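# Open the narrow cabinet's top drawer, close all others

## Task

Pull the top drawer of the slim three-drawer cabinet out to its full extent and leave it there. By the end, every other drawer anywhere in the room must be completely closed, and no cabinet may be moved noticeably from its place. The robot must finish upright: tipping over or ending up leaning counts as failure.

## Robot and tools

ROBOT. A Dexmate Vega: a three-wheeled mobile base, a torso of three links (thigh, shank, chest) that folds in a Z shape, two 7-joint arms with two-finger grippers, and a head with pan and two tilt joints. In its start posture it covers 0.70 m front to back and 0.63 m across (0.91 m with arms folded); its front edge is 0.35 m ahead of the base origin. Nothing prevents it from toppling, and once fallen it stays down.

FRAMES. Base frame: origin on the floor at the turning centre, 0.185 m behind the front axle; x forward, y left, z up, in metres. The chest, left_hand and right_hand are reported in this frame. A hand point sits between the fingers, 0.033 m back from the closed tips; fingers point along the hand's z, close along its y, and its back (with the wrist camera) faces -x. Reported hand positions can be off, more so at long reach. The odometry frame is where the base stood at scene start; base_odometry integrates wheel turns only, so slip reads as motion. Heading is rad, left positive.

move. One action per call plus optional "cameras" (list from head_camera, left_wrist_camera, right_wrist_camera, all; omitted or null gives all, [] gives none). A call with no action just reports state and images. An action is "base" and/or "joints", optionally with "speeds" and "min_time_s"; or "target" by itself. Parts start together.
- "base": one key only, a relative offset from where the base last measured itself. translate_m (m, -2 to 2, forward +), strafe_m (m, -2 to 2, left +; heading may drift about 0.02 rad), rotate_rad (rad, -3.2 to 3.2, counter-clockwise +). Front wheels first re-steer (about 0.5 s, up to 1.1 s).
- "joints": absolute angles in rad, keyed by joint name. Torso: torso_hip_rad 0 to 1.57, torso_knee_rad 0 to 3.141, torso_waist_rad -1.57 to 1.57 (chest forward lean = knee - hip - waist). Arms per side: shoulder_pitch, shoulder_yaw, upper_arm_roll, elbow (-3.041 to 0.214, negative bends up), forearm_roll, wrist_pitch, wrist_yaw, gripper (0 closed to 0.785). Left shoulder_pitch positive lowers the arm; right shoulder_pitch and right wrist_pitch are mirrored (negative lowers/tips down). Left shoulder_yaw -0.423 to 1.523, right -1.523 to 0.423. Head: head_pan_rad ±2.792 (left +), head_tilt_rad ±1.483, head_camera_tilt_rad -1.483 to 1.378 (positive looks down).
- "target": absolute hand pose in the base frame: side ("left"/"right"), x, y, z in m (-3 to 3), pitch_deg (90 fingers down, 0 level; -30 to 95), heading_deg (0 forward, counter-clockwise +), optional roll_deg (default 0), headings and rolls -360 to 360, optional line_only true to demand a straight path. Checked only against the robot, not the room; robot must be still. Straight moves up to 45 cm, otherwise a joint arc that may swing the elbow wide. One call plays at most 9.9 s; on "short (part of ...)" resend it.
- "speeds": caps per base key (translate/strafe 0.04 to 0.3 m/s, rotate 0.1 to 0.6 rad/s). "min_time_s": 0.1 to 8 s, a floor on arm and head motion duration.
Unknown keys make a call invalid; out-of-range values get it refused, and a refusal cancels the rest of that reply's calls.

wait: seconds 0 to 10, plus cameras; robot holds its commands. zoom_image: camera and region [x0, y0, x1, y1] in pixels, at most 504 by 504 (head 896x560, wrists 672x420). finished_scene: scene number; irreversible, so verify the drawers first.

RESULTS. The "move" line reads done or the worst status. Statuses: done; off_target (resting short, maybe still pushing); contact_stop (an arm motor near full torque for about 0.6 s; the whole arm group halts and forgets its targets; torso joints halt as a group too); contact_stop_at_<key>; time_out; not_followed (a self-collision check withheld the command, with a cause line; "pose unreachable" for targets); refused; reached (within 10 mm and 2 degrees) or short; unfinished. on_its_own lists uncommanded activity. turned_by_wheels and turned_by_imu give turning since the last result; an IMU turn over 0.03 rad after a straight or sideways drive suggests a bump. base_tilt shows forward/right lean in degrees (about 2 degrees of error). Also reported: joint torques and motor temperatures per arm.

TORSO PRESETS (hip, knee, waist): stand 0.469, 1.617, 1.048 (start); stand_high 0.78, 1.57, 0.44; lean_20 0.52, 1.05, 0.18; lean_45 0.52, 1.05, -0.26; low_lean_45 0, 0, -0.79. Fold arms before low_lean_45. Fold posture (arm key order): left 1, 0.5, -0.6, -2.5, 0, -0.9, 0; right -1, -0.5, 0.6, -2.5, 0, 0.9, 0.

GRIPPER. Open pads form a V; at angle a the gap is about 0.24 x a - 0.002 m at the hand point. Soft fingers reach the commanded angle whether holding or not, so judge grip from images.

AVOID. The base keeps pushing when it meets furniture, which can shove a cabinet or stall the wheels; approach slowly and watch the IMU. Leaning the chest forward, especially with an arm out, can stop a front wheel steering. Never let the arms strike or squeeze each other, grippers included. Contact torque at a joint's limit (141 N m shoulders, 75.2 upper arm roll and elbow, 23.5 forearm and wrist) causes a 10 s torque fault. Stretched, loaded or blocked arms heat; at 80 °C the arm shuts down for 30 to 60 s. After any stop, back the arm off first. Pull drawers smoothly, don't slam them, and keep the robot level. The head can hit the chest when panning outside head_tilt_rad ≤ 0 and head_camera_tilt_rad -1.1 to 0.9. The simulation keeps running while you compose replies.

Each tool is called as a command line: name --argument value for each argument, lists and objects as JSON in quotes; but a table of rows of numbers goes row by row, as --pt "numbers of a row", without its own name.

## Session

move

Scene clock: 0.00 s.
Joint torques (N m): no reading
Motor temperatures (°C): left_arm=[31 31 31 26 40 35 41] | right_arm=[30 27 33 31 36 36 33]
base_odometry: x=+0.000 y=+0.000 heading=+0.000
turned_by_wheels: +0.000
turned_by_imu: +0.000
base_tilt: forward=+0.0 right=+0.8
base_status: not commanded
joint_positions: torso_hip_rad=+0.469 torso_knee_rad=+1.617 torso_waist_rad=+1.048 left_shoulder_pitch_rad=+2.217 left_shoulder_yaw_rad=-0.014 left_upper_arm_roll_rad=-0.004 left_elbow_rad=-1.080 left_forearm_roll_rad=+0.010 left_wrist_pitch_rad=-0.495 left_wrist_yaw_rad=-0.006 left_gripper_rad=+0.005 right_shoulder_pitch_rad=-2.194 right_shoulder_yaw_rad=-0.002 right_upper_arm_roll_rad=+0.006 right_elbow_rad=-1.112 right_forearm_roll_rad=+0.018 right_wrist_pitch_rad=+0.493 right_wrist_yaw_rad=-0.008 right_gripper_rad=+0.005 head_pan_rad=+0.000 head_tilt_rad=+0.000 head_camera_tilt_rad=+0.000
joint_status: not commanded
chest: x=-0.0111 y=+0.0000 z=+1.4155 quat_wxyz=(+0.999, +0.000, +0.050, +0.000) (m; base frame)
left_hand: x=+0.1723 y=+0.2218 z=+0.5939 quat_wxyz=(+0.402, -0.001, +0.916, -0.004) pitch_deg=+42.6 heading_deg=-0.5 roll_deg=-0.7 back=up (m; base frame)
right_hand: x=+0.2084 y=-0.2404 z=+0.6102 quat_wxyz=(+0.427, +0.011, +0.904, -0.007) pitch_deg=+39.4 heading_deg=-1.6 roll_deg=-0.3 back=up (m; base frame)
pictures: head_camera, left_wrist_camera, right_wrist_camera

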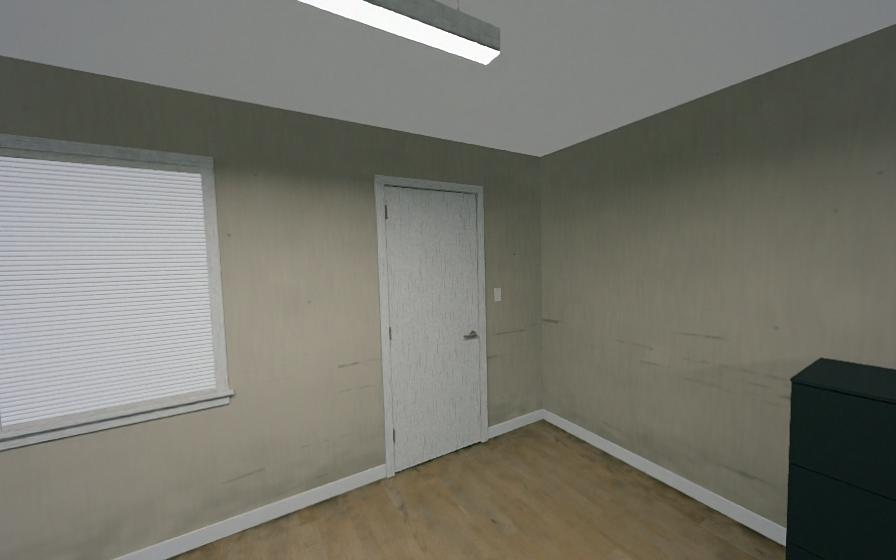

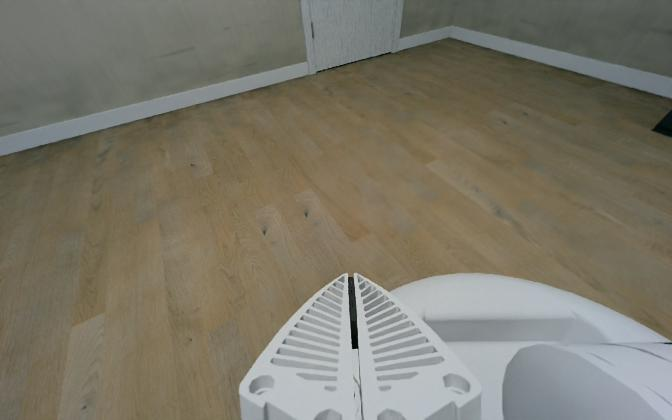

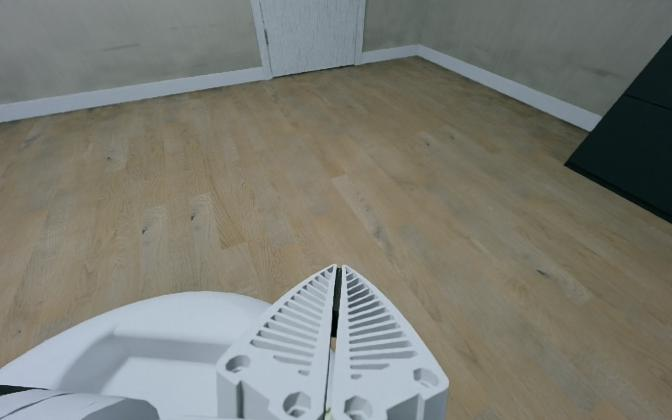

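move --joints '{"head_pan_rad": -1.0, "head_camera_tilt_rad": 0.3}' --cameras '["head_camera"]'

move --joints '{"head_pan_rad": -2.3, "head_camera_tilt_rad": 0.3}' --cameras '["head_camera"]'

move --joints '{"head_pan_rad": 1.3, "head_camera_tilt_rad": 0.3}' --cameras '["head_camera"]'

move --joints '{"head_pan_rad": 2.5, "head_camera_tilt_rad": 0.3}' --cameras '["head_camera"]'

Scene clock: 1.63 s.
Joint torques (N m): left_arm=[5.65 0.15 -0.77 -3.14 0.15 -1.32 -0.23] | right_arm=[-5.37 -1.28 0.47 -2.65 0.05 2.47 -0.15]
Motor temperatures (°C): left_arm=[31 31 31 26 40 35 41] | right_arm=[30 27 33 31 36 36 33]
move: done
base_odometry: x=+0.000 y=+0.000 heading=+0.000
turned_by_wheels: +0.000
turned_by_imu: +0.000
base_tilt: forward=+0.1 right=+0.7
base_status: not commanded
joint_positions: torso_hip_rad=+0.469 torso_knee_rad=+1.617 torso_waist_rad=+1.048 left_shoulder_pitch_rad=+2.217 left_shoulder_yaw_rad=-0.014 left_upper_arm_roll_rad=-0.004 left_elbow_rad=-1.080 left_forearm_roll_rad=+0.010 left_wrist_pitch_rad=-0.495 left_wrist_yaw_rad=-0.006 left_gripper_rad=+0.005 right_shoulder_pitch_rad=-2.194 right_shoulder_yaw_rad=-0.002 right_upper_arm_roll_rad=+0.006 right_elbow_rad=-1.112 right_forearm_roll_rad=+0.018 right_wrist_pitch_rad=+0.493 right_wrist_yaw_rad=-0.008 right_gripper_rad=+0.005 head_pan_rad=-1.000 head_tilt_rad=+0.000 head_camera_tilt_rad=+0.300
joint_status: all done
chest: x=-0.0111 y=+0.0000 z=+1.4155 quat_wxyz=(+0.999, +0.000, +0.050, +0.000) (m; base frame)
left_hand: x=+0.1724 y=+0.2218 z=+0.5939 quat_wxyz=(+0.402, -0.001, +0.916, -0.004) pitch_deg=+42.6 heading_deg=-0.5 roll_deg=-0.7 back=up (m; base frame)
right_hand: x=+0.2084 y=-0.2404 z=+0.6102 quat_wxyz=(+0.427, +0.011, +0.904, -0.007) pitch_deg=+39.4 heading_deg=-1.6 roll_deg=-0.3 back=up (m; base frame)
pictures: head_camera

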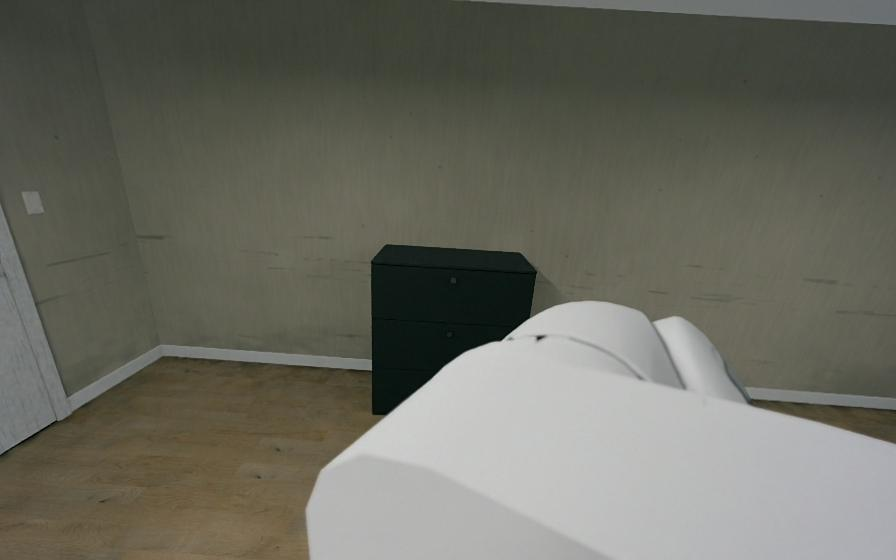

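Scene clock: 3.17 s.
Joint torques (N m): left_arm=[5.15 0.1 -0.97 -2.01 0.11 -2.41 0.03] | right_arm=[-4.82 -0.48 0.15 -2.79 0.29 3.04 0.02]
Motor temperatures (°C): left_arm=[31 31 31 26 40 35 41] | right_arm=[30 27 33 31 36 37 33]
move: done
base_odometry: x=+0.000 y=+0.000 heading=+0.000
turned_by_wheels: +0.000
turned_by_imu: +0.000
base_tilt: forward=+0.0 right=+0.8
base_status: not commanded
joint_positions: torso_hip_rad=+0.469 torso_knee_rad=+1.617 torso_waist_rad=+1.048 left_shoulder_pitch_rad=+2.217 left_shoulder_yaw_rad=-0.014 left_upper_arm_roll_rad=-0.004 left_elbow_rad=-1.080 left_forearm_roll_rad=+0.010 left_wrist_pitch_rad=-0.495 left_wrist_yaw_rad=-0.006 left_gripper_rad=+0.005 right_shoulder_pitch_rad=-2.194 right_shoulder_yaw_rad=-0.002 right_upper_arm_roll_rad=+0.006 right_elbow_rad=-1.112 right_forearm_roll_rad=+0.018 right_wrist_pitch_rad=+0.493 right_wrist_yaw_rad=-0.008 right_gripper_rad=+0.005 head_pan_rad=-2.300 head_tilt_rad=+0.000 head_camera_tilt_rad=+0.300
joint_status: all done
chest: x=-0.0111 y=+0.0000 z=+1.4155 quat_wxyz=(+0.999, +0.000, +0.050, +0.000) (m; base frame)
left_hand: x=+0.1724 y=+0.2218 z=+0.5939 quat_wxyz=(+0.402, -0.001, +0.916, -0.004) pitch_deg=+42.6 heading_deg=-0.5 roll_deg=-0.7 back=up (m; base frame)
right_hand: x=+0.2084 y=-0.2404 z=+0.6102 quat_wxyz=(+0.427, +0.011, +0.904, -0.007) pitch_deg=+39.4 heading_deg=-1.6 roll_deg=-0.3 back=up (m; base frame)
pictures: head_camera

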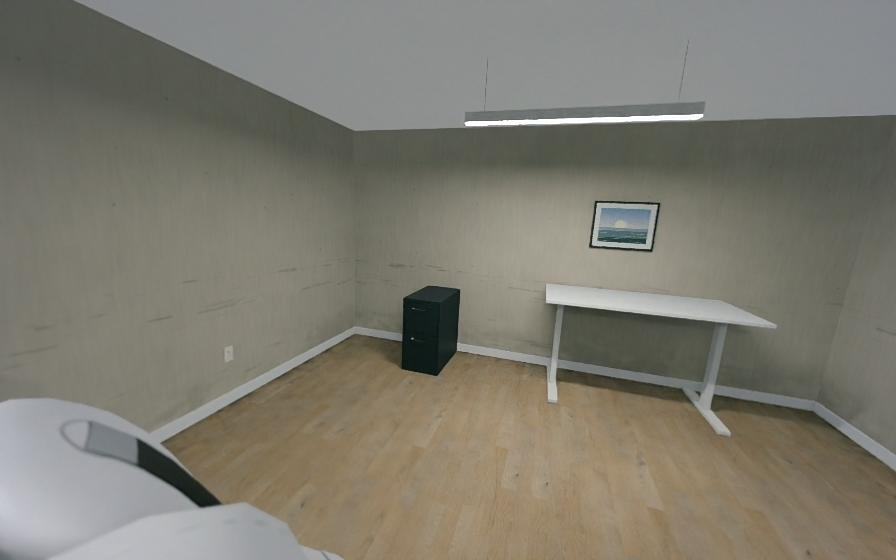

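Scene clock: 6.23 s.
Joint torques (N m): left_arm=[6.19 -0.26 -0.28 -1.98 -0.02 -2.49 0.13] | right_arm=[-3.73 -1.47 0.77 -2.54 0.17 2.43 -0.13]
Motor temperatures (°C): left_arm=[31 31 31 26 40 35 41] | right_arm=[30 27 33 31 36 37 33]
move: done
base_odometry: x=+0.000 y=+0.000 heading=+0.000
turned_by_wheels: +0.000
turned_by_imu: +0.000
base_tilt: forward=+0.1 right=+0.8
base_status: not commanded
joint_positions: torso_hip_rad=+0.469 torso_knee_rad=+1.617 torso_waist_rad=+1.048 left_shoulder_pitch_rad=+2.217 left_shoulder_yaw_rad=-0.014 left_upper_arm_roll_rad=-0.004 left_elbow_rad=-1.080 left_forearm_roll_rad=+0.010 left_wrist_pitch_rad=-0.495 left_wrist_yaw_rad=-0.006 left_gripper_rad=+0.005 right_shoulder_pitch_rad=-2.194 right_shoulder_yaw_rad=-0.002 right_upper_arm_roll_rad=+0.006 right_elbow_rad=-1.112 right_forearm_roll_rad=+0.018 right_wrist_pitch_rad=+0.493 right_wrist_yaw_rad=-0.008 right_gripper_rad=+0.005 head_pan_rad=+1.300 head_tilt_rad=+0.000 head_camera_tilt_rad=+0.300
joint_status: all done
chest: x=-0.0111 y=+0.0000 z=+1.4155 quat_wxyz=(+0.999, +0.000, +0.050, +0.000) (m; base frame)
left_hand: x=+0.1724 y=+0.2218 z=+0.5939 quat_wxyz=(+0.402, -0.001, +0.916, -0.004) pitch_deg=+42.6 heading_deg=-0.5 roll_deg=-0.7 back=up (m; base frame)
right_hand: x=+0.2084 y=-0.2404 z=+0.6102 quat_wxyz=(+0.427, +0.011, +0.904, -0.007) pitch_deg=+39.4 heading_deg=-1.6 roll_deg=-0.3 back=up (m; base frame)
pictures: head_camera

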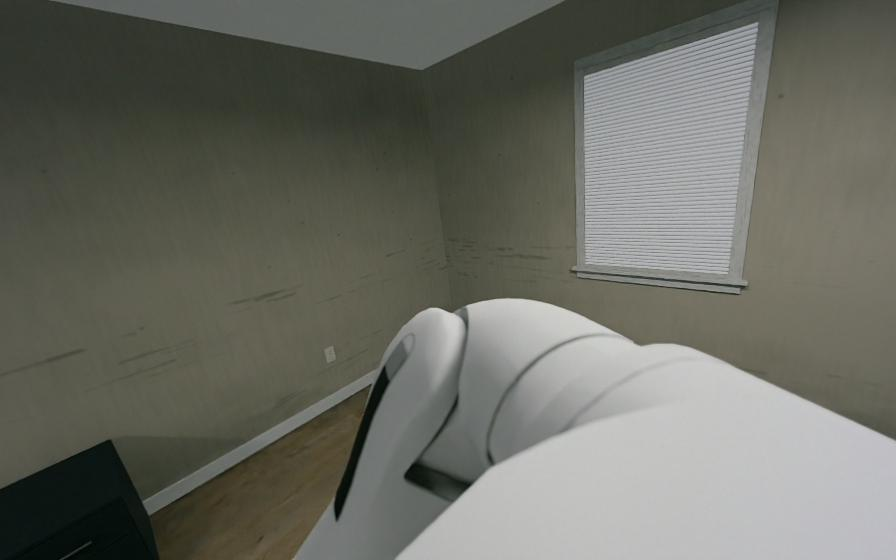

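Scene clock: 7.70 s.
Joint torques (N m): left_arm=[5.24 0.32 -0.74 -2.05 0.26 -1.75 -0.26] | right_arm=[-4.66 -0.1 0.67 -2.72 -0.01 3.1 -0.07]
Motor temperatures (°C): left_arm=[31 31 31 26 40 35 41] | right_arm=[30 27 33 31 36 37 33]
move: done
base_odometry: x=+0.000 y=+0.000 heading=+0.000
turned_by_wheels: +0.000
turned_by_imu: +0.000
base_tilt: forward=+0.0 right=+0.7
base_status: not commanded
joint_positions: torso_hip_rad=+0.469 torso_knee_rad=+1.617 torso_waist_rad=+1.048 left_shoulder_pitch_rad=+2.217 left_shoulder_yaw_rad=-0.014 left_upper_arm_roll_rad=-0.004 left_elbow_rad=-1.080 left_forearm_roll_rad=+0.010 left_wrist_pitch_rad=-0.495 left_wrist_yaw_rad=-0.006 left_gripper_rad=+0.005 right_shoulder_pitch_rad=-2.194 right_shoulder_yaw_rad=-0.002 right_upper_arm_roll_rad=+0.006 right_elbow_rad=-1.112 right_forearm_roll_rad=+0.018 right_wrist_pitch_rad=+0.493 right_wrist_yaw_rad=-0.008 right_gripper_rad=+0.005 head_pan_rad=+2.500 head_tilt_rad=+0.000 head_camera_tilt_rad=+0.300
joint_status: all done
chest: x=-0.0111 y=+0.0000 z=+1.4155 quat_wxyz=(+0.999, +0.000, +0.050, +0.000) (m; base frame)
left_hand: x=+0.1724 y=+0.2218 z=+0.5939 quat_wxyz=(+0.402, -0.001, +0.916, -0.004) pitch_deg=+42.6 heading_deg=-0.5 roll_deg=-0.7 back=up (m; base frame)
right_hand: x=+0.2084 y=-0.2404 z=+0.6102 quat_wxyz=(+0.427, +0.011, +0.904, -0.007) pitch_deg=+39.4 heading_deg=-1.6 roll_deg=-0.3 back=up (m; base frame)
pictures: head_camera

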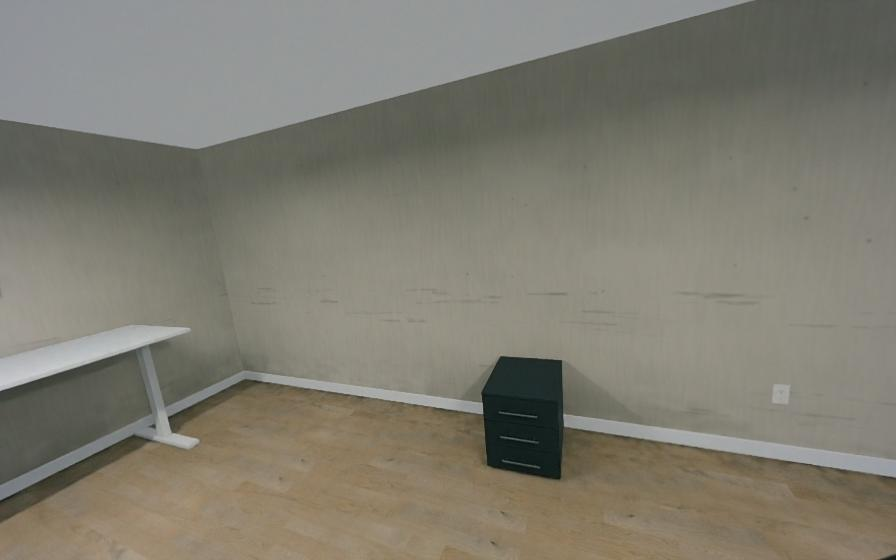

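move --joints '{"head_pan_rad": 1.9, "head_camera_tilt_rad": 0.5}' --cameras '["head_camera"]'

move --joints '{"head_pan_rad": 2.7, "head_camera_tilt_rad": 0.4}' --cameras '["head_camera"]'

zoom_image --camera "head_camera" --region '[340, 240, 600, 500]'

Scene clock: 9.00 s.
Joint torques (N m): left_arm=[5.42 -0.37 -0.78 -3.58 -0.13 -1.85 0.06] | right_arm=[-3.11 -0.59 0.01 -3.47 0.08 1.95 -0.09]
Motor temperatures (°C): left_arm=[31 31 31 26 40 35 41] | right_arm=[30 27 33 31 36 37 33]
move: done
base_odometry: x=+0.000 y=+0.000 heading=+0.000
turned_by_wheels: +0.000
turned_by_imu: +0.000
base_tilt: forward=+0.0 right=+0.7
base_status: not commanded
joint_positions: torso_hip_rad=+0.469 torso_knee_rad=+1.617 torso_waist_rad=+1.048 left_shoulder_pitch_rad=+2.217 left_shoulder_yaw_rad=-0.014 left_upper_arm_roll_rad=-0.004 left_elbow_rad=-1.080 left_forearm_roll_rad=+0.010 left_wrist_pitch_rad=-0.495 left_wrist_yaw_rad=-0.006 left_gripper_rad=+0.005 right_shoulder_pitch_rad=-2.194 right_shoulder_yaw_rad=-0.002 right_upper_arm_roll_rad=+0.006 right_elbow_rad=-1.112 right_forearm_roll_rad=+0.018 right_wrist_pitch_rad=+0.493 right_wrist_yaw_rad=-0.008 right_gripper_rad=+0.005 head_pan_rad=+1.900 head_tilt_rad=+0.000 head_camera_tilt_rad=+0.500
joint_status: all done
chest: x=-0.0111 y=+0.0000 z=+1.4155 quat_wxyz=(+0.999, +0.000, +0.050, +0.000) (m; base frame)
left_hand: x=+0.1724 y=+0.2218 z=+0.5939 quat_wxyz=(+0.402, -0.001, +0.916, -0.004) pitch_deg=+42.6 heading_deg=-0.5 roll_deg=-0.7 back=up (m; base frame)
right_hand: x=+0.2084 y=-0.2404 z=+0.6102 quat_wxyz=(+0.427, +0.011, +0.904, -0.007) pitch_deg=+39.4 heading_deg=-1.6 roll_deg=-0.3 back=up (m; base frame)
pictures: head_camera

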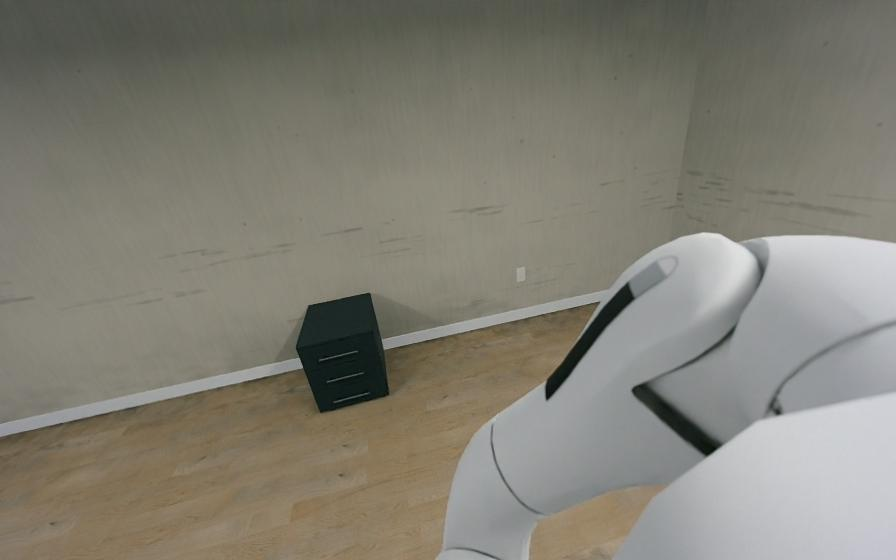

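Scene clock: 10.20 s.
Joint torques (N m): left_arm=[6.54 0.24 -0.52 -2.24 0.17 -2.92 0.07] | right_arm=[-3.83 -1.37 0.61 -1.82 -0.15 2.28 0.16]
Motor temperatures (°C): left_arm=[31 31 31 26 40 35 41] | right_arm=[30 27 33 31 36 37 33]
move: done
base_odometry: x=+0.000 y=+0.000 heading=+0.000
turned_by_wheels: +0.000
turned_by_imu: +0.000
base_tilt: forward=+0.0 right=+0.8
base_status: not commanded
joint_positions: torso_hip_rad=+0.469 torso_knee_rad=+1.617 torso_waist_rad=+1.048 left_shoulder_pitch_rad=+2.217 left_shoulder_yaw_rad=-0.014 left_upper_arm_roll_rad=-0.004 left_elbow_rad=-1.080 left_forearm_roll_rad=+0.010 left_wrist_pitch_rad=-0.495 left_wrist_yaw_rad=-0.006 left_gripper_rad=+0.005 right_shoulder_pitch_rad=-2.194 right_shoulder_yaw_rad=-0.002 right_upper_arm_roll_rad=+0.006 right_elbow_rad=-1.112 right_forearm_roll_rad=+0.018 right_wrist_pitch_rad=+0.493 right_wrist_yaw_rad=-0.008 right_gripper_rad=+0.005 head_pan_rad=+2.700 head_tilt_rad=+0.000 head_camera_tilt_rad=+0.400
joint_status: all done
chest: x=-0.0111 y=+0.0000 z=+1.4155 quat_wxyz=(+0.999, +0.000, +0.050, +0.000) (m; base frame)
left_hand: x=+0.1724 y=+0.2218 z=+0.5939 quat_wxyz=(+0.402, -0.001, +0.916, -0.004) pitch_deg=+42.6 heading_deg=-0.5 roll_deg=-0.7 back=up (m; base frame)
right_hand: x=+0.2084 y=-0.2404 z=+0.6102 quat_wxyz=(+0.427, +0.011, +0.904, -0.007) pitch_deg=+39.4 heading_deg=-1.6 roll_deg=-0.3 back=up (m; base frame)
pictures: head_camera

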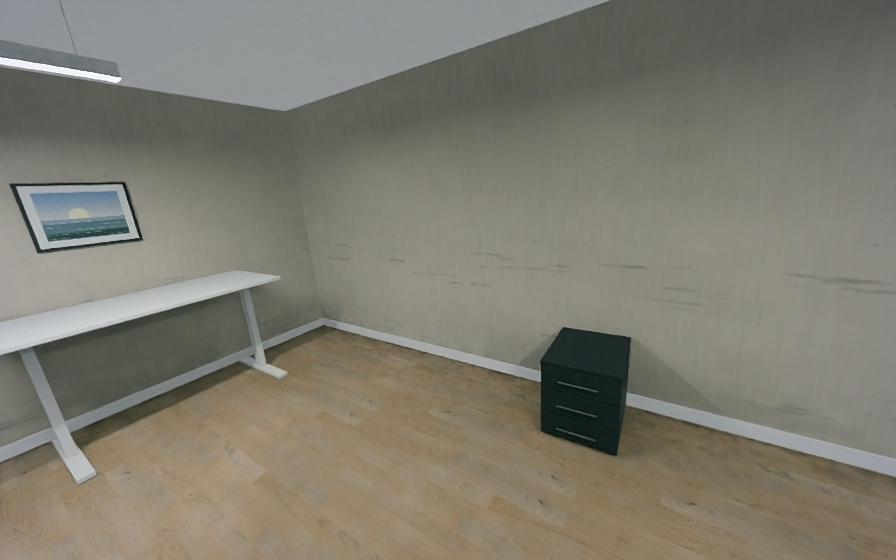

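Scaled by 1.938 from the camera's 896x560 image, which has a finer 960x600 frame.

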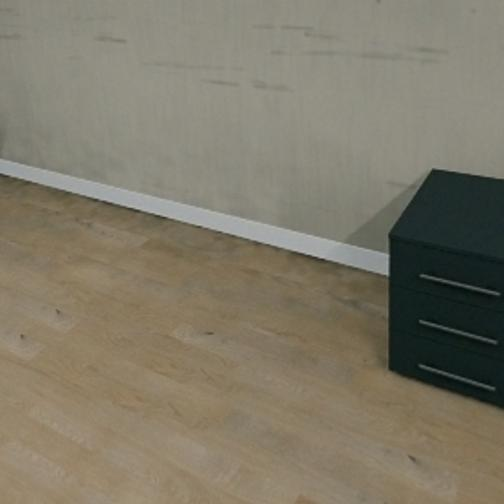

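move --base '{"rotate_rad": 2.18}' --joints '{"head_pan_rad": 0.0, "head_camera_tilt_rad": 0.5}' --cameras '["head_camera"]'

Scene clock: 16.90 s.
Joint torques (N m): left_arm=[5.13 -2.37 -1.8 -3.45 0.09 -2.02 0.03] | right_arm=[-3.43 -0.35 0.62 -2.59 0.05 2.27 -0.04]
Motor temperatures (°C): left_arm=[31 31 31 26 40 35 41] | right_arm=[30 27 33 31 36 37 33]
move: done
base_odometry: x=+0.003 y=-0.001 heading=+2.187
turned_by_wheels: +2.187
turned_by_imu: +2.175
base_tilt: forward=+0.0 right=+0.8
base_status: done
joint_positions: torso_hip_rad=+0.469 torso_knee_rad=+1.617 torso_waist_rad=+1.048 left_shoulder_pitch_rad=+2.217 left_shoulder_yaw_rad=-0.014 left_upper_arm_roll_rad=-0.004 left_elbow_rad=-1.080 left_forearm_roll_rad=+0.010 left_wrist_pitch_rad=-0.495 left_wrist_yaw_rad=-0.006 left_gripper_rad=+0.005 right_shoulder_pitch_rad=-2.194 right_shoulder_yaw_rad=-0.002 right_upper_arm_roll_rad=+0.006 right_elbow_rad=-1.112 right_forearm_roll_rad=+0.018 right_wrist_pitch_rad=+0.493 right_wrist_yaw_rad=-0.008 right_gripper_rad=+0.005 head_pan_rad=+0.000 head_tilt_rad=+0.000 head_camera_tilt_rad=+0.500
joint_status: all done
chest: x=-0.0111 y=+0.0000 z=+1.4155 quat_wxyz=(+0.999, +0.000, +0.050, +0.000) (m; base frame)
left_hand: x=+0.1724 y=+0.2218 z=+0.5939 quat_wxyz=(+0.402, -0.001, +0.916, -0.004) pitch_deg=+42.6 heading_deg=-0.5 roll_deg=-0.7 back=up (m; base frame)
right_hand: x=+0.2084 y=-0.2404 z=+0.6102 quat_wxyz=(+0.427, +0.011, +0.904, -0.007) pitch_deg=+39.4 heading_deg=-1.6 roll_deg=-0.3 back=up (m; base frame)
pictures: head_camera

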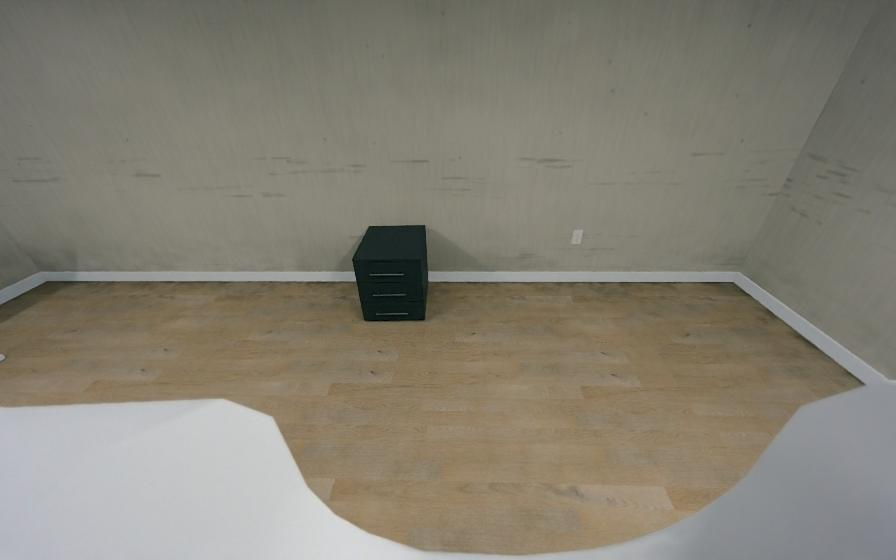

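zoom_image --camera "head_camera" --region '[320, 200, 460, 340]'

Scaled by 3.600 from the camera's 896x560 image, which has a finer 960x600 frame.

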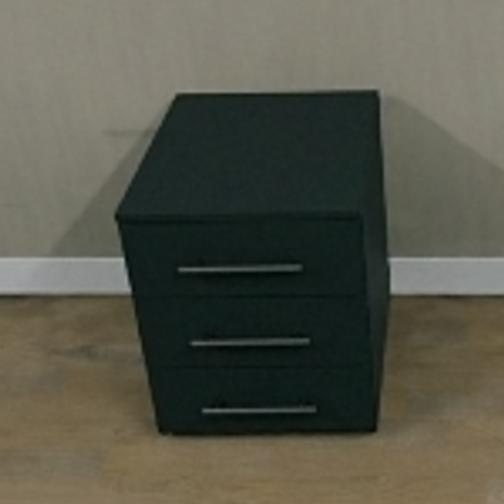

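move --base '{"strafe_m": 0.18}' --cameras '[]'

move --base '{"translate_m": 0.7}' --joints '{"head_camera_tilt_rad": 0.6}'

Scene clock: 22.37 s.
Joint torques (N m): left_arm=[5.55 -0.51 -1.29 -1.1 0.09 -1.56 -0.04] | right_arm=[-3.76 -1.8 0.29 -2.39 0.09 2.61 -0.03]
Motor temperatures (°C): left_arm=[31 31 31 26 40 35 41] | right_arm=[30 27 33 31 36 37 33]
move: done
base_odometry: x=-0.143 y=-0.105 heading=+2.191
turned_by_wheels: +0.004
turned_by_imu: +0.002
base_tilt: forward=+0.0 right=+0.7
base_status: done
joint_positions: torso_hip_rad=+0.469 torso_knee_rad=+1.617 torso_waist_rad=+1.048 left_shoulder_pitch_rad=+2.217 left_shoulder_yaw_rad=-0.014 left_upper_arm_roll_rad=-0.004 left_elbow_rad=-1.080 left_forearm_roll_rad=+0.010 left_wrist_pitch_rad=-0.495 left_wrist_yaw_rad=-0.006 left_gripper_rad=+0.005 right_shoulder_pitch_rad=-2.194 right_shoulder_yaw_rad=-0.002 right_upper_arm_roll_rad=+0.006 right_elbow_rad=-1.112 right_forearm_roll_rad=+0.018 right_wrist_pitch_rad=+0.493 right_wrist_yaw_rad=-0.008 right_gripper_rad=+0.005 head_pan_rad=+0.000 head_tilt_rad=+0.000 head_camera_tilt_rad=+0.500
joint_status: not commanded
chest: x=-0.0111 y=+0.0000 z=+1.4155 quat_wxyz=(+0.999, +0.000, +0.050, +0.000) (m; base frame)
left_hand: x=+0.1723 y=+0.2218 z=+0.5939 quat_wxyz=(+0.402, -0.001, +0.916, -0.004) pitch_deg=+42.6 heading_deg=-0.5 roll_deg=-0.7 back=up (m; base frame)
right_hand: x=+0.2084 y=-0.2404 z=+0.6102 quat_wxyz=(+0.427, +0.011, +0.904, -0.007) pitch_deg=+39.4 heading_deg=-1.6 roll_deg=-0.3 back=up (m; base frame)
pictures: none
No camera images: "cameras" was empty.

Scene clock: 26.87 s.
Joint torques (N m): left_arm=[4.07 -0.16 -0.52 -2.73 0.15 -2.39 0.07] | right_arm=[-3.52 -1.66 0.37 -2.42 0.1 2.72 0.07]
Motor temperatures (°C): left_arm=[31 31 31 26 40 35 41] | right_arm=[30 27 33 31 36 37 33]
move: done
base_odometry: x=-0.550 y=+0.465 heading=+2.190
turned_by_wheels: -0.001
turned_by_imu: -0.002
base_tilt: forward=+0.0 right=+0.7
base_status: done
joint_positions: torso_hip_rad=+0.469 torso_knee_rad=+1.617 torso_waist_rad=+1.048 left_shoulder_pitch_rad=+2.217 left_shoulder_yaw_rad=-0.014 left_upper_arm_roll_rad=-0.004 left_elbow_rad=-1.080 left_forearm_roll_rad=+0.010 left_wrist_pitch_rad=-0.495 left_wrist_yaw_rad=-0.006 left_gripper_rad=+0.005 right_shoulder_pitch_rad=-2.194 right_shoulder_yaw_rad=-0.002 right_upper_arm_roll_rad=+0.006 right_elbow_rad=-1.112 right_forearm_roll_rad=+0.018 right_wrist_pitch_rad=+0.493 right_wrist_yaw_rad=-0.008 right_gripper_rad=+0.005 head_pan_rad=+0.000 head_tilt_rad=+0.000 head_camera_tilt_rad=+0.600
joint_status: all done
chest: x=-0.0111 y=+0.0000 z=+1.4155 quat_wxyz=(+0.999, +0.000, +0.050, +0.000) (m; base frame)
left_hand: x=+0.1724 y=+0.2218 z=+0.5939 quat_wxyz=(+0.402, -0.001, +0.916, -0.004) pitch_deg=+42.6 heading_deg=-0.5 roll_deg=-0.7 back=up (m; base frame)
right_hand: x=+0.2085 y=-0.2404 z=+0.6101 quat_wxyz=(+0.427, +0.011, +0.904, -0.007) pitch_deg=+39.4 heading_deg=-1.6 roll_deg=-0.3 back=up (m; base frame)
pictures: head_camera, left_wrist_camera, right_wrist_camera

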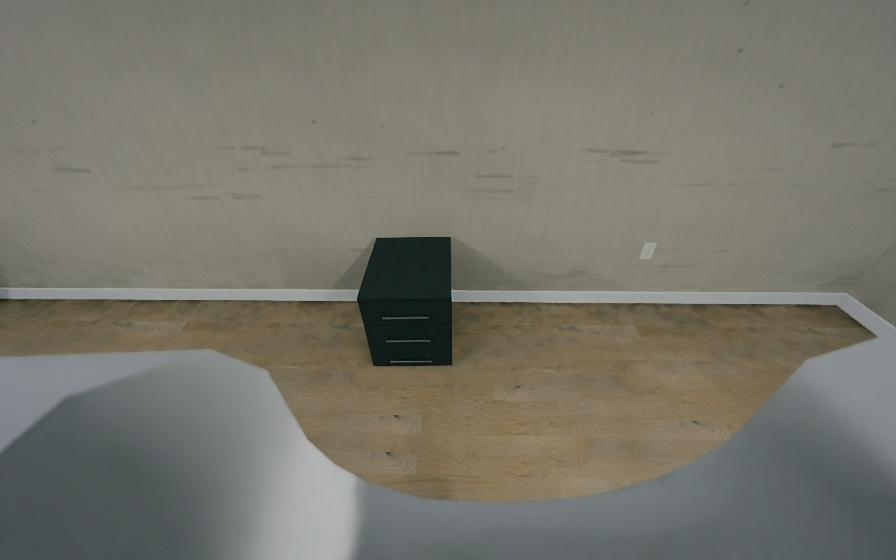

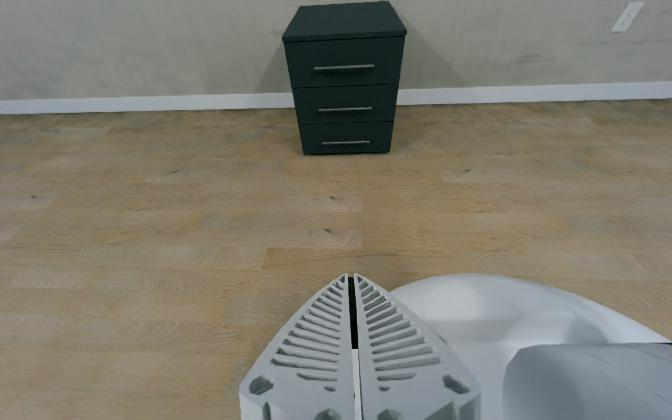

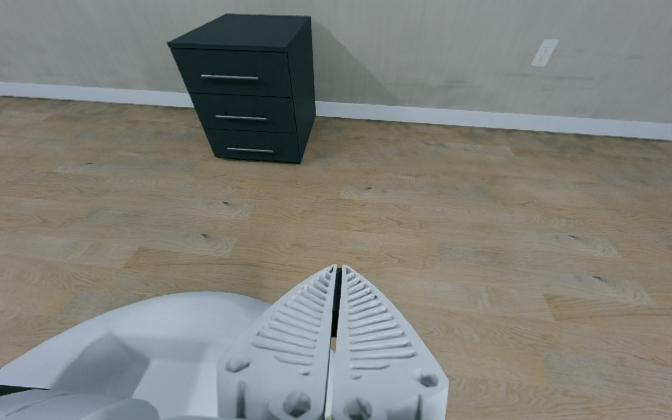

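zoom_image --camera "head_camera" --region '[340, 220, 480, 380]'

zoom_image --camera "left_wrist_camera" --region '[260, 0, 440, 170]'

Scaled by 3.150 from the camera's 896x560 image, which has a finer 960x600 frame.

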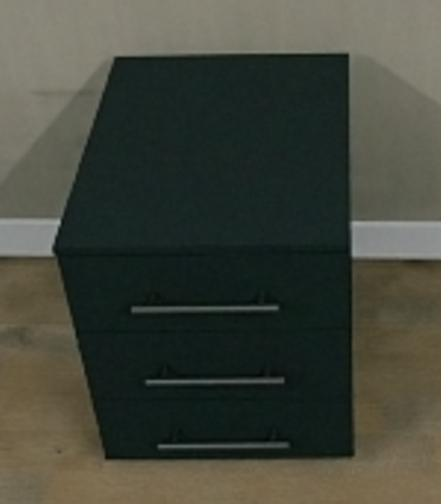

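Scaled by 2.800 from the camera's 672x420 image, which has a finer 960x600 frame.

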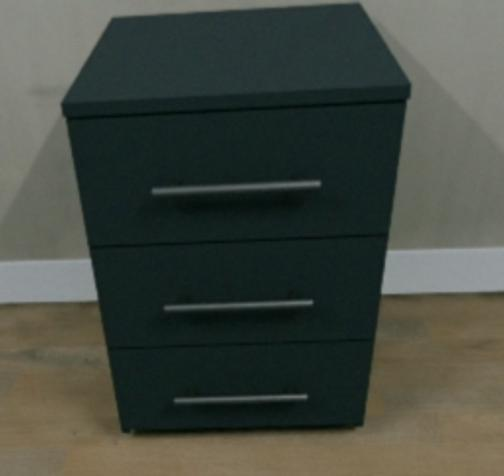

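move --joints '{"right_elbow_rad": -2.2, "right_wrist_pitch_rad": 0.0}' --cameras '["head_camera"]'

move --target '{"side": "left", "x": 0.5, "y": 0.22, "z": 0.85, "pitch_deg": 30, "heading_deg": 0, "roll_deg": 90}'

Scene clock: 33.90 s.
Joint torques (N m): left_arm=[5.32 -1.92 -0.69 -2.57 0.03 -2.43 -0.15] | right_arm=[2.59 -1.98 0.29 -9.53 0.05 3.24 -0.16]
Motor temperatures (°C): left_arm=[31 31 31 26 40 35 41] | right_arm=[30 27 33 31 36 37 33]
move: done
base_odometry: x=-0.550 y=+0.465 heading=+2.190
turned_by_wheels: +0.000
turned_by_imu: +0.000
base_tilt: forward=+0.0 right=+0.8
base_status: not commanded
joint_positions: torso_hip_rad=+0.469 torso_knee_rad=+1.617 torso_waist_rad=+1.048 left_shoulder_pitch_rad=+2.217 left_shoulder_yaw_rad=-0.014 left_upper_arm_roll_rad=-0.004 left_elbow_rad=-1.080 left_forearm_roll_rad=+0.010 left_wrist_pitch_rad=-0.495 left_wrist_yaw_rad=-0.006 left_gripper_rad=+0.005 right_shoulder_pitch_rad=-2.194 right_shoulder_yaw_rad=-0.002 right_upper_arm_roll_rad=+0.006 right_elbow_rad=-2.196 right_forearm_roll_rad=+0.018 right_wrist_pitch_rad=+0.002 right_wrist_yaw_rad=-0.008 right_gripper_rad=+0.005 head_pan_rad=+0.000 head_tilt_rad=+0.000 head_camera_tilt_rad=+0.600
joint_status: all done
chest: x=-0.0111 y=+0.0000 z=+1.4155 quat_wxyz=(+0.999, +0.000, +0.050, +0.000) (m; base frame)
left_hand: x=+0.1724 y=+0.2218 z=+0.5939 quat_wxyz=(+0.402, -0.001, +0.916, -0.004) pitch_deg=+42.6 heading_deg=-0.5 roll_deg=-0.7 back=up (m; base frame)
right_hand: x=+0.4995 y=-0.2357 z=+1.0304 quat_wxyz=(+0.672, +0.009, +0.740, +0.000) pitch_deg=+5.5 heading_deg=-0.7 roll_deg=+0.7 back=up (m; base frame)
pictures: head_camera

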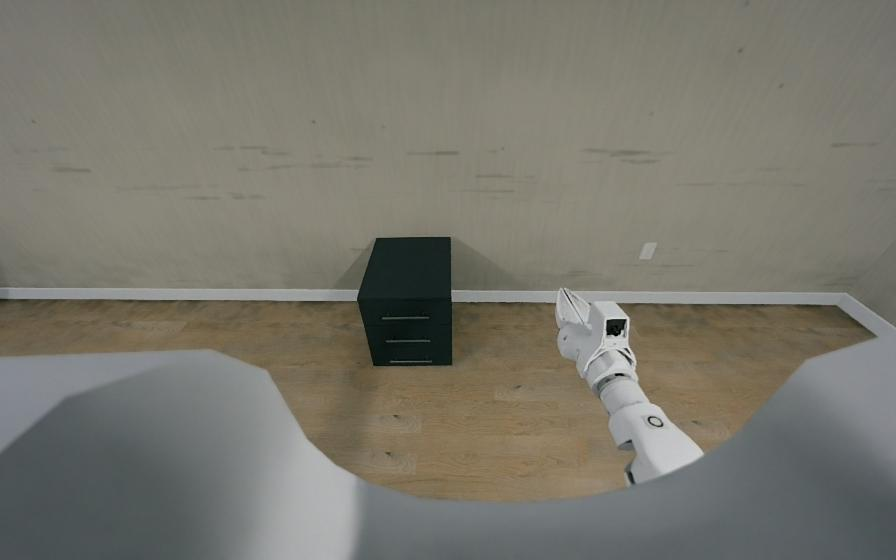

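Scene clock: 34.20 s.
Joint torques (N m): left_arm=[6.44 -0.03 -1.21 -1.24 0.09 -1.78 -0.12] | right_arm=[3.61 0.82 0.55 -8.72 0.15 2.9 -0.12]
Motor temperatures (°C): left_arm=[31 31 31 26 40 35 41] | right_arm=[30 27 33 31 36 37 33]
move: refused
base_odometry: x=-0.550 y=+0.465 heading=+2.190
turned_by_wheels: +0.000
turned_by_imu: +0.000
base_tilt: forward=+0.1 right=+0.7
base_status: not commanded
joint_positions: torso_hip_rad=+0.469 torso_knee_rad=+1.617 torso_waist_rad=+1.048 left_shoulder_pitch_rad=+2.217 left_shoulder_yaw_rad=-0.014 left_upper_arm_roll_rad=-0.004 left_elbow_rad=-1.080 left_forearm_roll_rad=+0.010 left_wrist_pitch_rad=-0.495 left_wrist_yaw_rad=-0.006 left_gripper_rad=+0.005 right_shoulder_pitch_rad=-2.194 right_shoulder_yaw_rad=-0.002 right_upper_arm_roll_rad=+0.006 right_elbow_rad=-2.198 right_forearm_roll_rad=+0.018 right_wrist_pitch_rad=+0.001 right_wrist_yaw_rad=-0.008 right_gripper_rad=+0.005 head_pan_rad=+0.000 head_tilt_rad=+0.000 head_camera_tilt_rad=+0.600
joint_status: not commanded
chest: x=-0.0111 y=+0.0000 z=+1.4155 quat_wxyz=(+0.999, +0.000, +0.050, +0.000) (m; base frame)
left_hand: x=+0.1724 y=+0.2218 z=+0.5939 quat_wxyz=(+0.402, -0.001, +0.916, -0.004) pitch_deg=+42.6 heading_deg=-0.5 roll_deg=-0.7 back=up (m; base frame)
left_hand_status: refused: the arm stands too near the robot already: the left finger within 1.6 cm of the torso (limit 2.0). Nothing moved. Move it clear with "joints".
right_hand: x=+0.4997 y=-0.2357 z=+1.0314 quat_wxyz=(+0.673, +0.009, +0.740, +0.000) pitch_deg=+5.5 heading_deg=-0.7 roll_deg=+0.7 back=up (m; base frame)
pictures: head_camera, left_wrist_camera, right_wrist_camera

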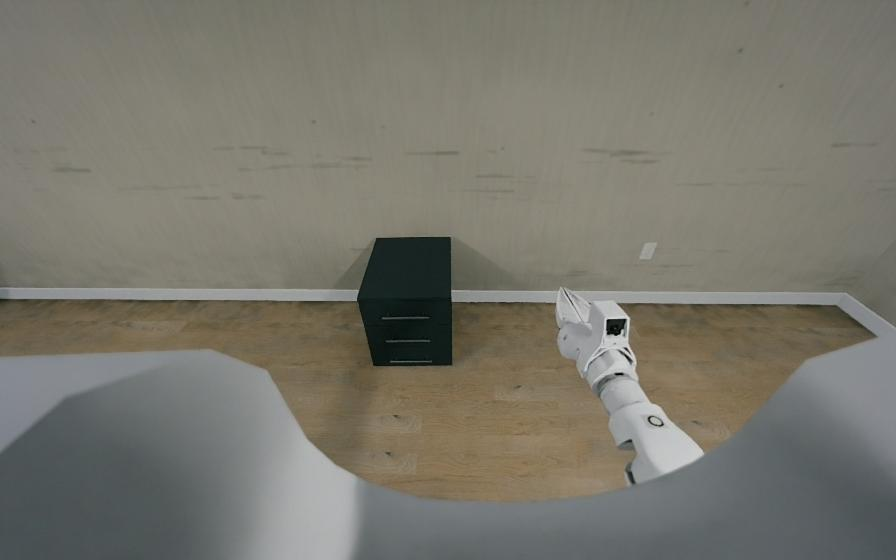

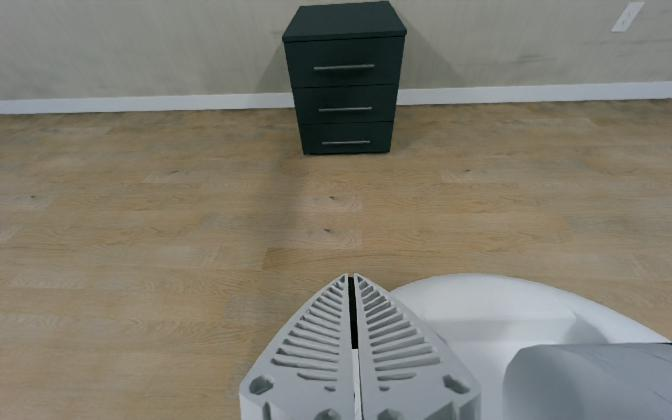

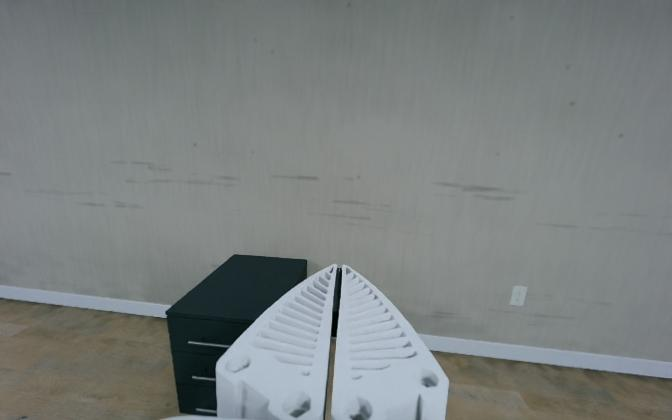

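move --joints '{"left_elbow_rad": -1.9, "left_wrist_pitch_rad": 0.2}' --cameras '["head_camera"]'

move --joints '{"torso_hip_rad": 0.35, "torso_knee_rad": 1.35, "torso_waist_rad": 0.9}' --cameras '["head_camera"]'

Scene clock: 39.10 s.
Joint torques (N m): left_arm=[0.63 0.32 -1.06 -6.59 0.03 -1.75 0.05] | right_arm=[3.11 -1.16 0.08 -8.09 0.16 2.52 0.01]
Motor temperatures (°C): left_arm=[31 31 31 26 40 35 41] | right_arm=[30 27 33 32 36 37 33]
move: done
base_odometry: x=-0.550 y=+0.465 heading=+2.190
turned_by_wheels: +0.000
turned_by_imu: +0.000
base_tilt: forward=+0.1 right=+0.8
base_status: not commanded
joint_positions: torso_hip_rad=+0.469 torso_knee_rad=+1.617 torso_waist_rad=+1.048 left_shoulder_pitch_rad=+2.217 left_shoulder_yaw_rad=-0.014 left_upper_arm_roll_rad=-0.004 left_elbow_rad=-1.896 left_forearm_roll_rad=+0.010 left_wrist_pitch_rad=+0.197 left_wrist_yaw_rad=-0.006 left_gripper_rad=+0.005 right_shoulder_pitch_rad=-2.194 right_shoulder_yaw_rad=-0.002 right_upper_arm_roll_rad=+0.006 right_elbow_rad=-2.200 right_forearm_roll_rad=+0.018 right_wrist_pitch_rad=+0.000 right_wrist_yaw_rad=-0.008 right_gripper_rad=+0.005 head_pan_rad=+0.000 head_tilt_rad=+0.000 head_camera_tilt_rad=+0.600
joint_status: all done
chest: x=-0.0111 y=+0.0000 z=+1.4155 quat_wxyz=(+0.999, +0.000, +0.050, +0.000) (m; base frame)
left_hand: x=+0.3840 y=+0.2286 z=+0.7549 quat_wxyz=(+0.458, -0.002, +0.889, +0.000) pitch_deg=+35.4 heading_deg=+0.2 roll_deg=-0.1 back=up (m; base frame)
right_hand: x=+0.4999 y=-0.2357 z=+1.0322 quat_wxyz=(+0.673, +0.009, +0.740, +0.000) pitch_deg=+5.4 heading_deg=-0.7 roll_deg=+0.7 back=up (m; base frame)
pictures: head_camera

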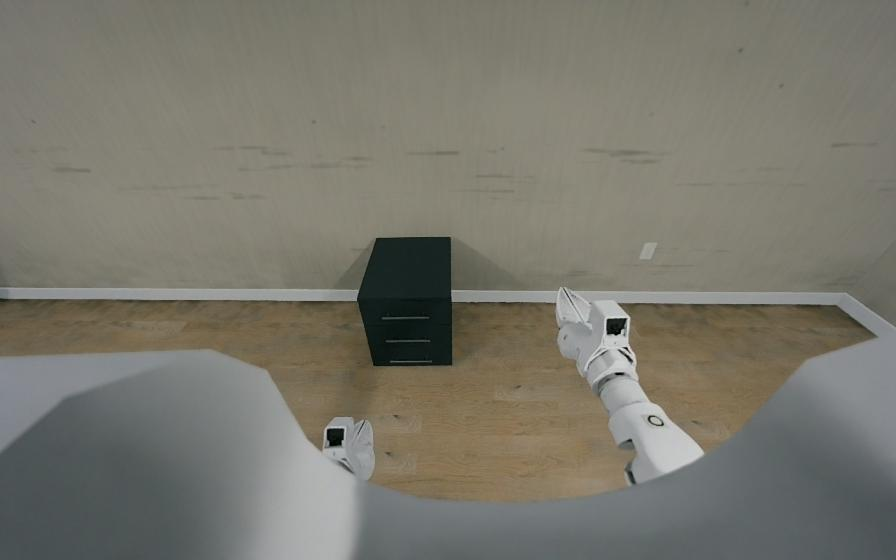

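Scene clock: 41.37 s.
Joint torques (N m): left_arm=[-0.13 -0.67 -1.39 -7.15 0.28 -2.3 -0.17] | right_arm=[2.51 -1.75 0.25 -9.24 0.1 3.13 -0.14]
Motor temperatures (°C): left_arm=[31 31 31 26 40 35 41] | right_arm=[30 27 33 32 36 37 33]
move: done
base_odometry: x=-0.550 y=+0.465 heading=+2.190
turned_by_wheels: +0.000
turned_by_imu: +0.000
base_tilt: forward=+0.0 right=+0.7
base_status: not commanded
joint_positions: torso_hip_rad=+0.350 torso_knee_rad=+1.350 torso_waist_rad=+0.900 left_shoulder_pitch_rad=+2.217 left_shoulder_yaw_rad=-0.014 left_upper_arm_roll_rad=-0.004 left_elbow_rad=-1.900 left_forearm_roll_rad=+0.010 left_wrist_pitch_rad=+0.200 left_wrist_yaw_rad=-0.006 left_gripper_rad=+0.005 right_shoulder_pitch_rad=-2.194 right_shoulder_yaw_rad=-0.002 right_upper_arm_roll_rad=+0.006 right_elbow_rad=-2.200 right_forearm_roll_rad=+0.018 right_wrist_pitch_rad=+0.000 right_wrist_yaw_rad=-0.008 right_gripper_rad=+0.005 head_pan_rad=+0.000 head_tilt_rad=+0.000 head_camera_tilt_rad=+0.600
joint_status: all done
chest: x=-0.0433 y=+0.0000 z=+1.3602 quat_wxyz=(+0.999, +0.000, +0.050, +0.000) (m; base frame)
left_hand: x=+0.3525 y=+0.2286 z=+0.7006 quat_wxyz=(+0.459, -0.002, +0.889, +0.000) pitch_deg=+35.4 heading_deg=+0.2 roll_deg=-0.1 back=up (m; base frame)
right_hand: x=+0.4677 y=-0.2357 z=+0.9770 quat_wxyz=(+0.673, +0.009, +0.740, +0.000) pitch_deg=+5.4 heading_deg=-0.7 roll_deg=+0.7 back=up (m; base frame)
pictures: head_camera

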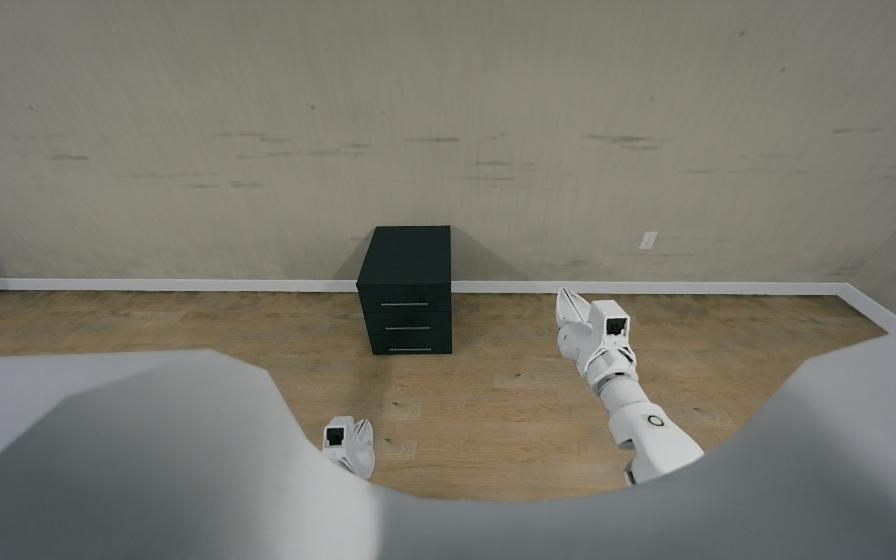

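move --target '{"side": "left", "x": 0.55, "y": 0.22, "z": 0.95, "pitch_deg": 0, "heading_deg": 0, "roll_deg": 90}' --cameras '["head_camera", "left_wrist_camera"]'

Scene clock: 43.00 s.
Joint torques (N m): left_arm=[-0.01 -0.47 -1.03 -6.65 0.11 -1.75 0.17] | right_arm=[3.76 -0.79 0.36 -8.69 0.08 2.97 0.08]
Motor temperatures (°C): left_arm=[31 31 31 26 40 35 41] | right_arm=[30 27 33 32 36 37 33]
move: refused
base_odometry: x=-0.550 y=+0.465 heading=+2.190
turned_by_wheels: +0.000
turned_by_imu: +0.000
base_tilt: forward=+0.1 right=+0.8
base_status: not commanded
joint_positions: torso_hip_rad=+0.350 torso_knee_rad=+1.350 torso_waist_rad=+0.900 left_shoulder_pitch_rad=+2.217 left_shoulder_yaw_rad=-0.014 left_upper_arm_roll_rad=-0.004 left_elbow_rad=-1.900 left_forearm_roll_rad=+0.010 left_wrist_pitch_rad=+0.200 left_wrist_yaw_rad=-0.006 left_gripper_rad=+0.005 right_shoulder_pitch_rad=-2.194 right_shoulder_yaw_rad=-0.002 right_upper_arm_roll_rad=+0.006 right_elbow_rad=-2.200 right_forearm_roll_rad=+0.018 right_wrist_pitch_rad=+0.000 right_wrist_yaw_rad=-0.008 right_gripper_rad=+0.005 head_pan_rad=+0.000 head_tilt_rad=+0.000 head_camera_tilt_rad=+0.600
joint_status: not commanded
chest: x=-0.0433 y=+0.0000 z=+1.3602 quat_wxyz=(+0.999, +0.000, +0.050, +0.000) (m; base frame)
left_hand: x=+0.3525 y=+0.2286 z=+0.7006 quat_wxyz=(+0.459, -0.002, +0.889, +0.000) pitch_deg=+35.4 heading_deg=+0.2 roll_deg=-0.1 back=up (m; base frame)
left_hand_status: refused: the arm stands too near the robot already: the left forearm within 1.8 cm of the chest (limit 2.0). Nothing moved. Move it clear with "joints".
right_hand: x=+0.4677 y=-0.2357 z=+0.9770 quat_wxyz=(+0.673, +0.009, +0.740, +0.000) pitch_deg=+5.4 heading_deg=-0.7 roll_deg=+0.7 back=up (m; base frame)
pictures: head_camera, left_wrist_camera

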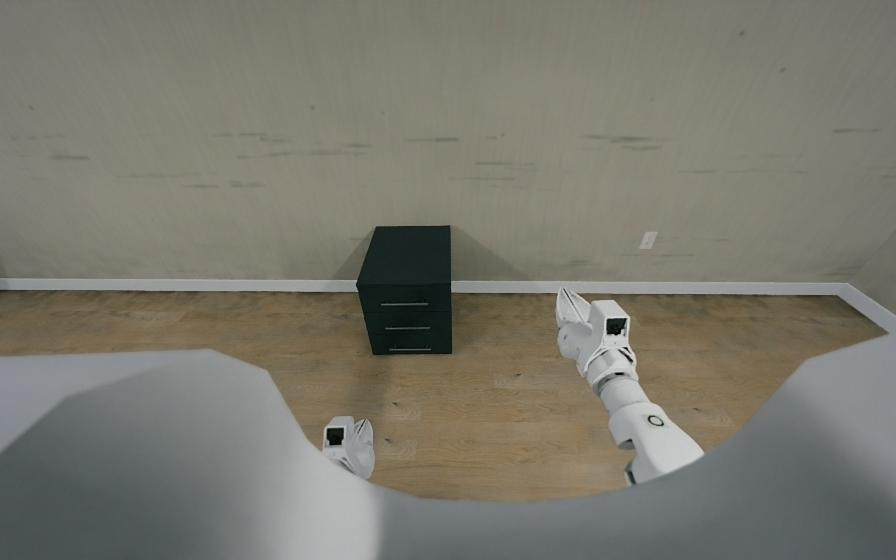

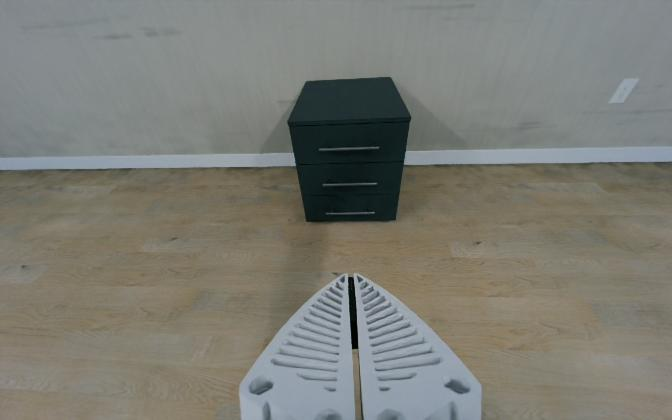

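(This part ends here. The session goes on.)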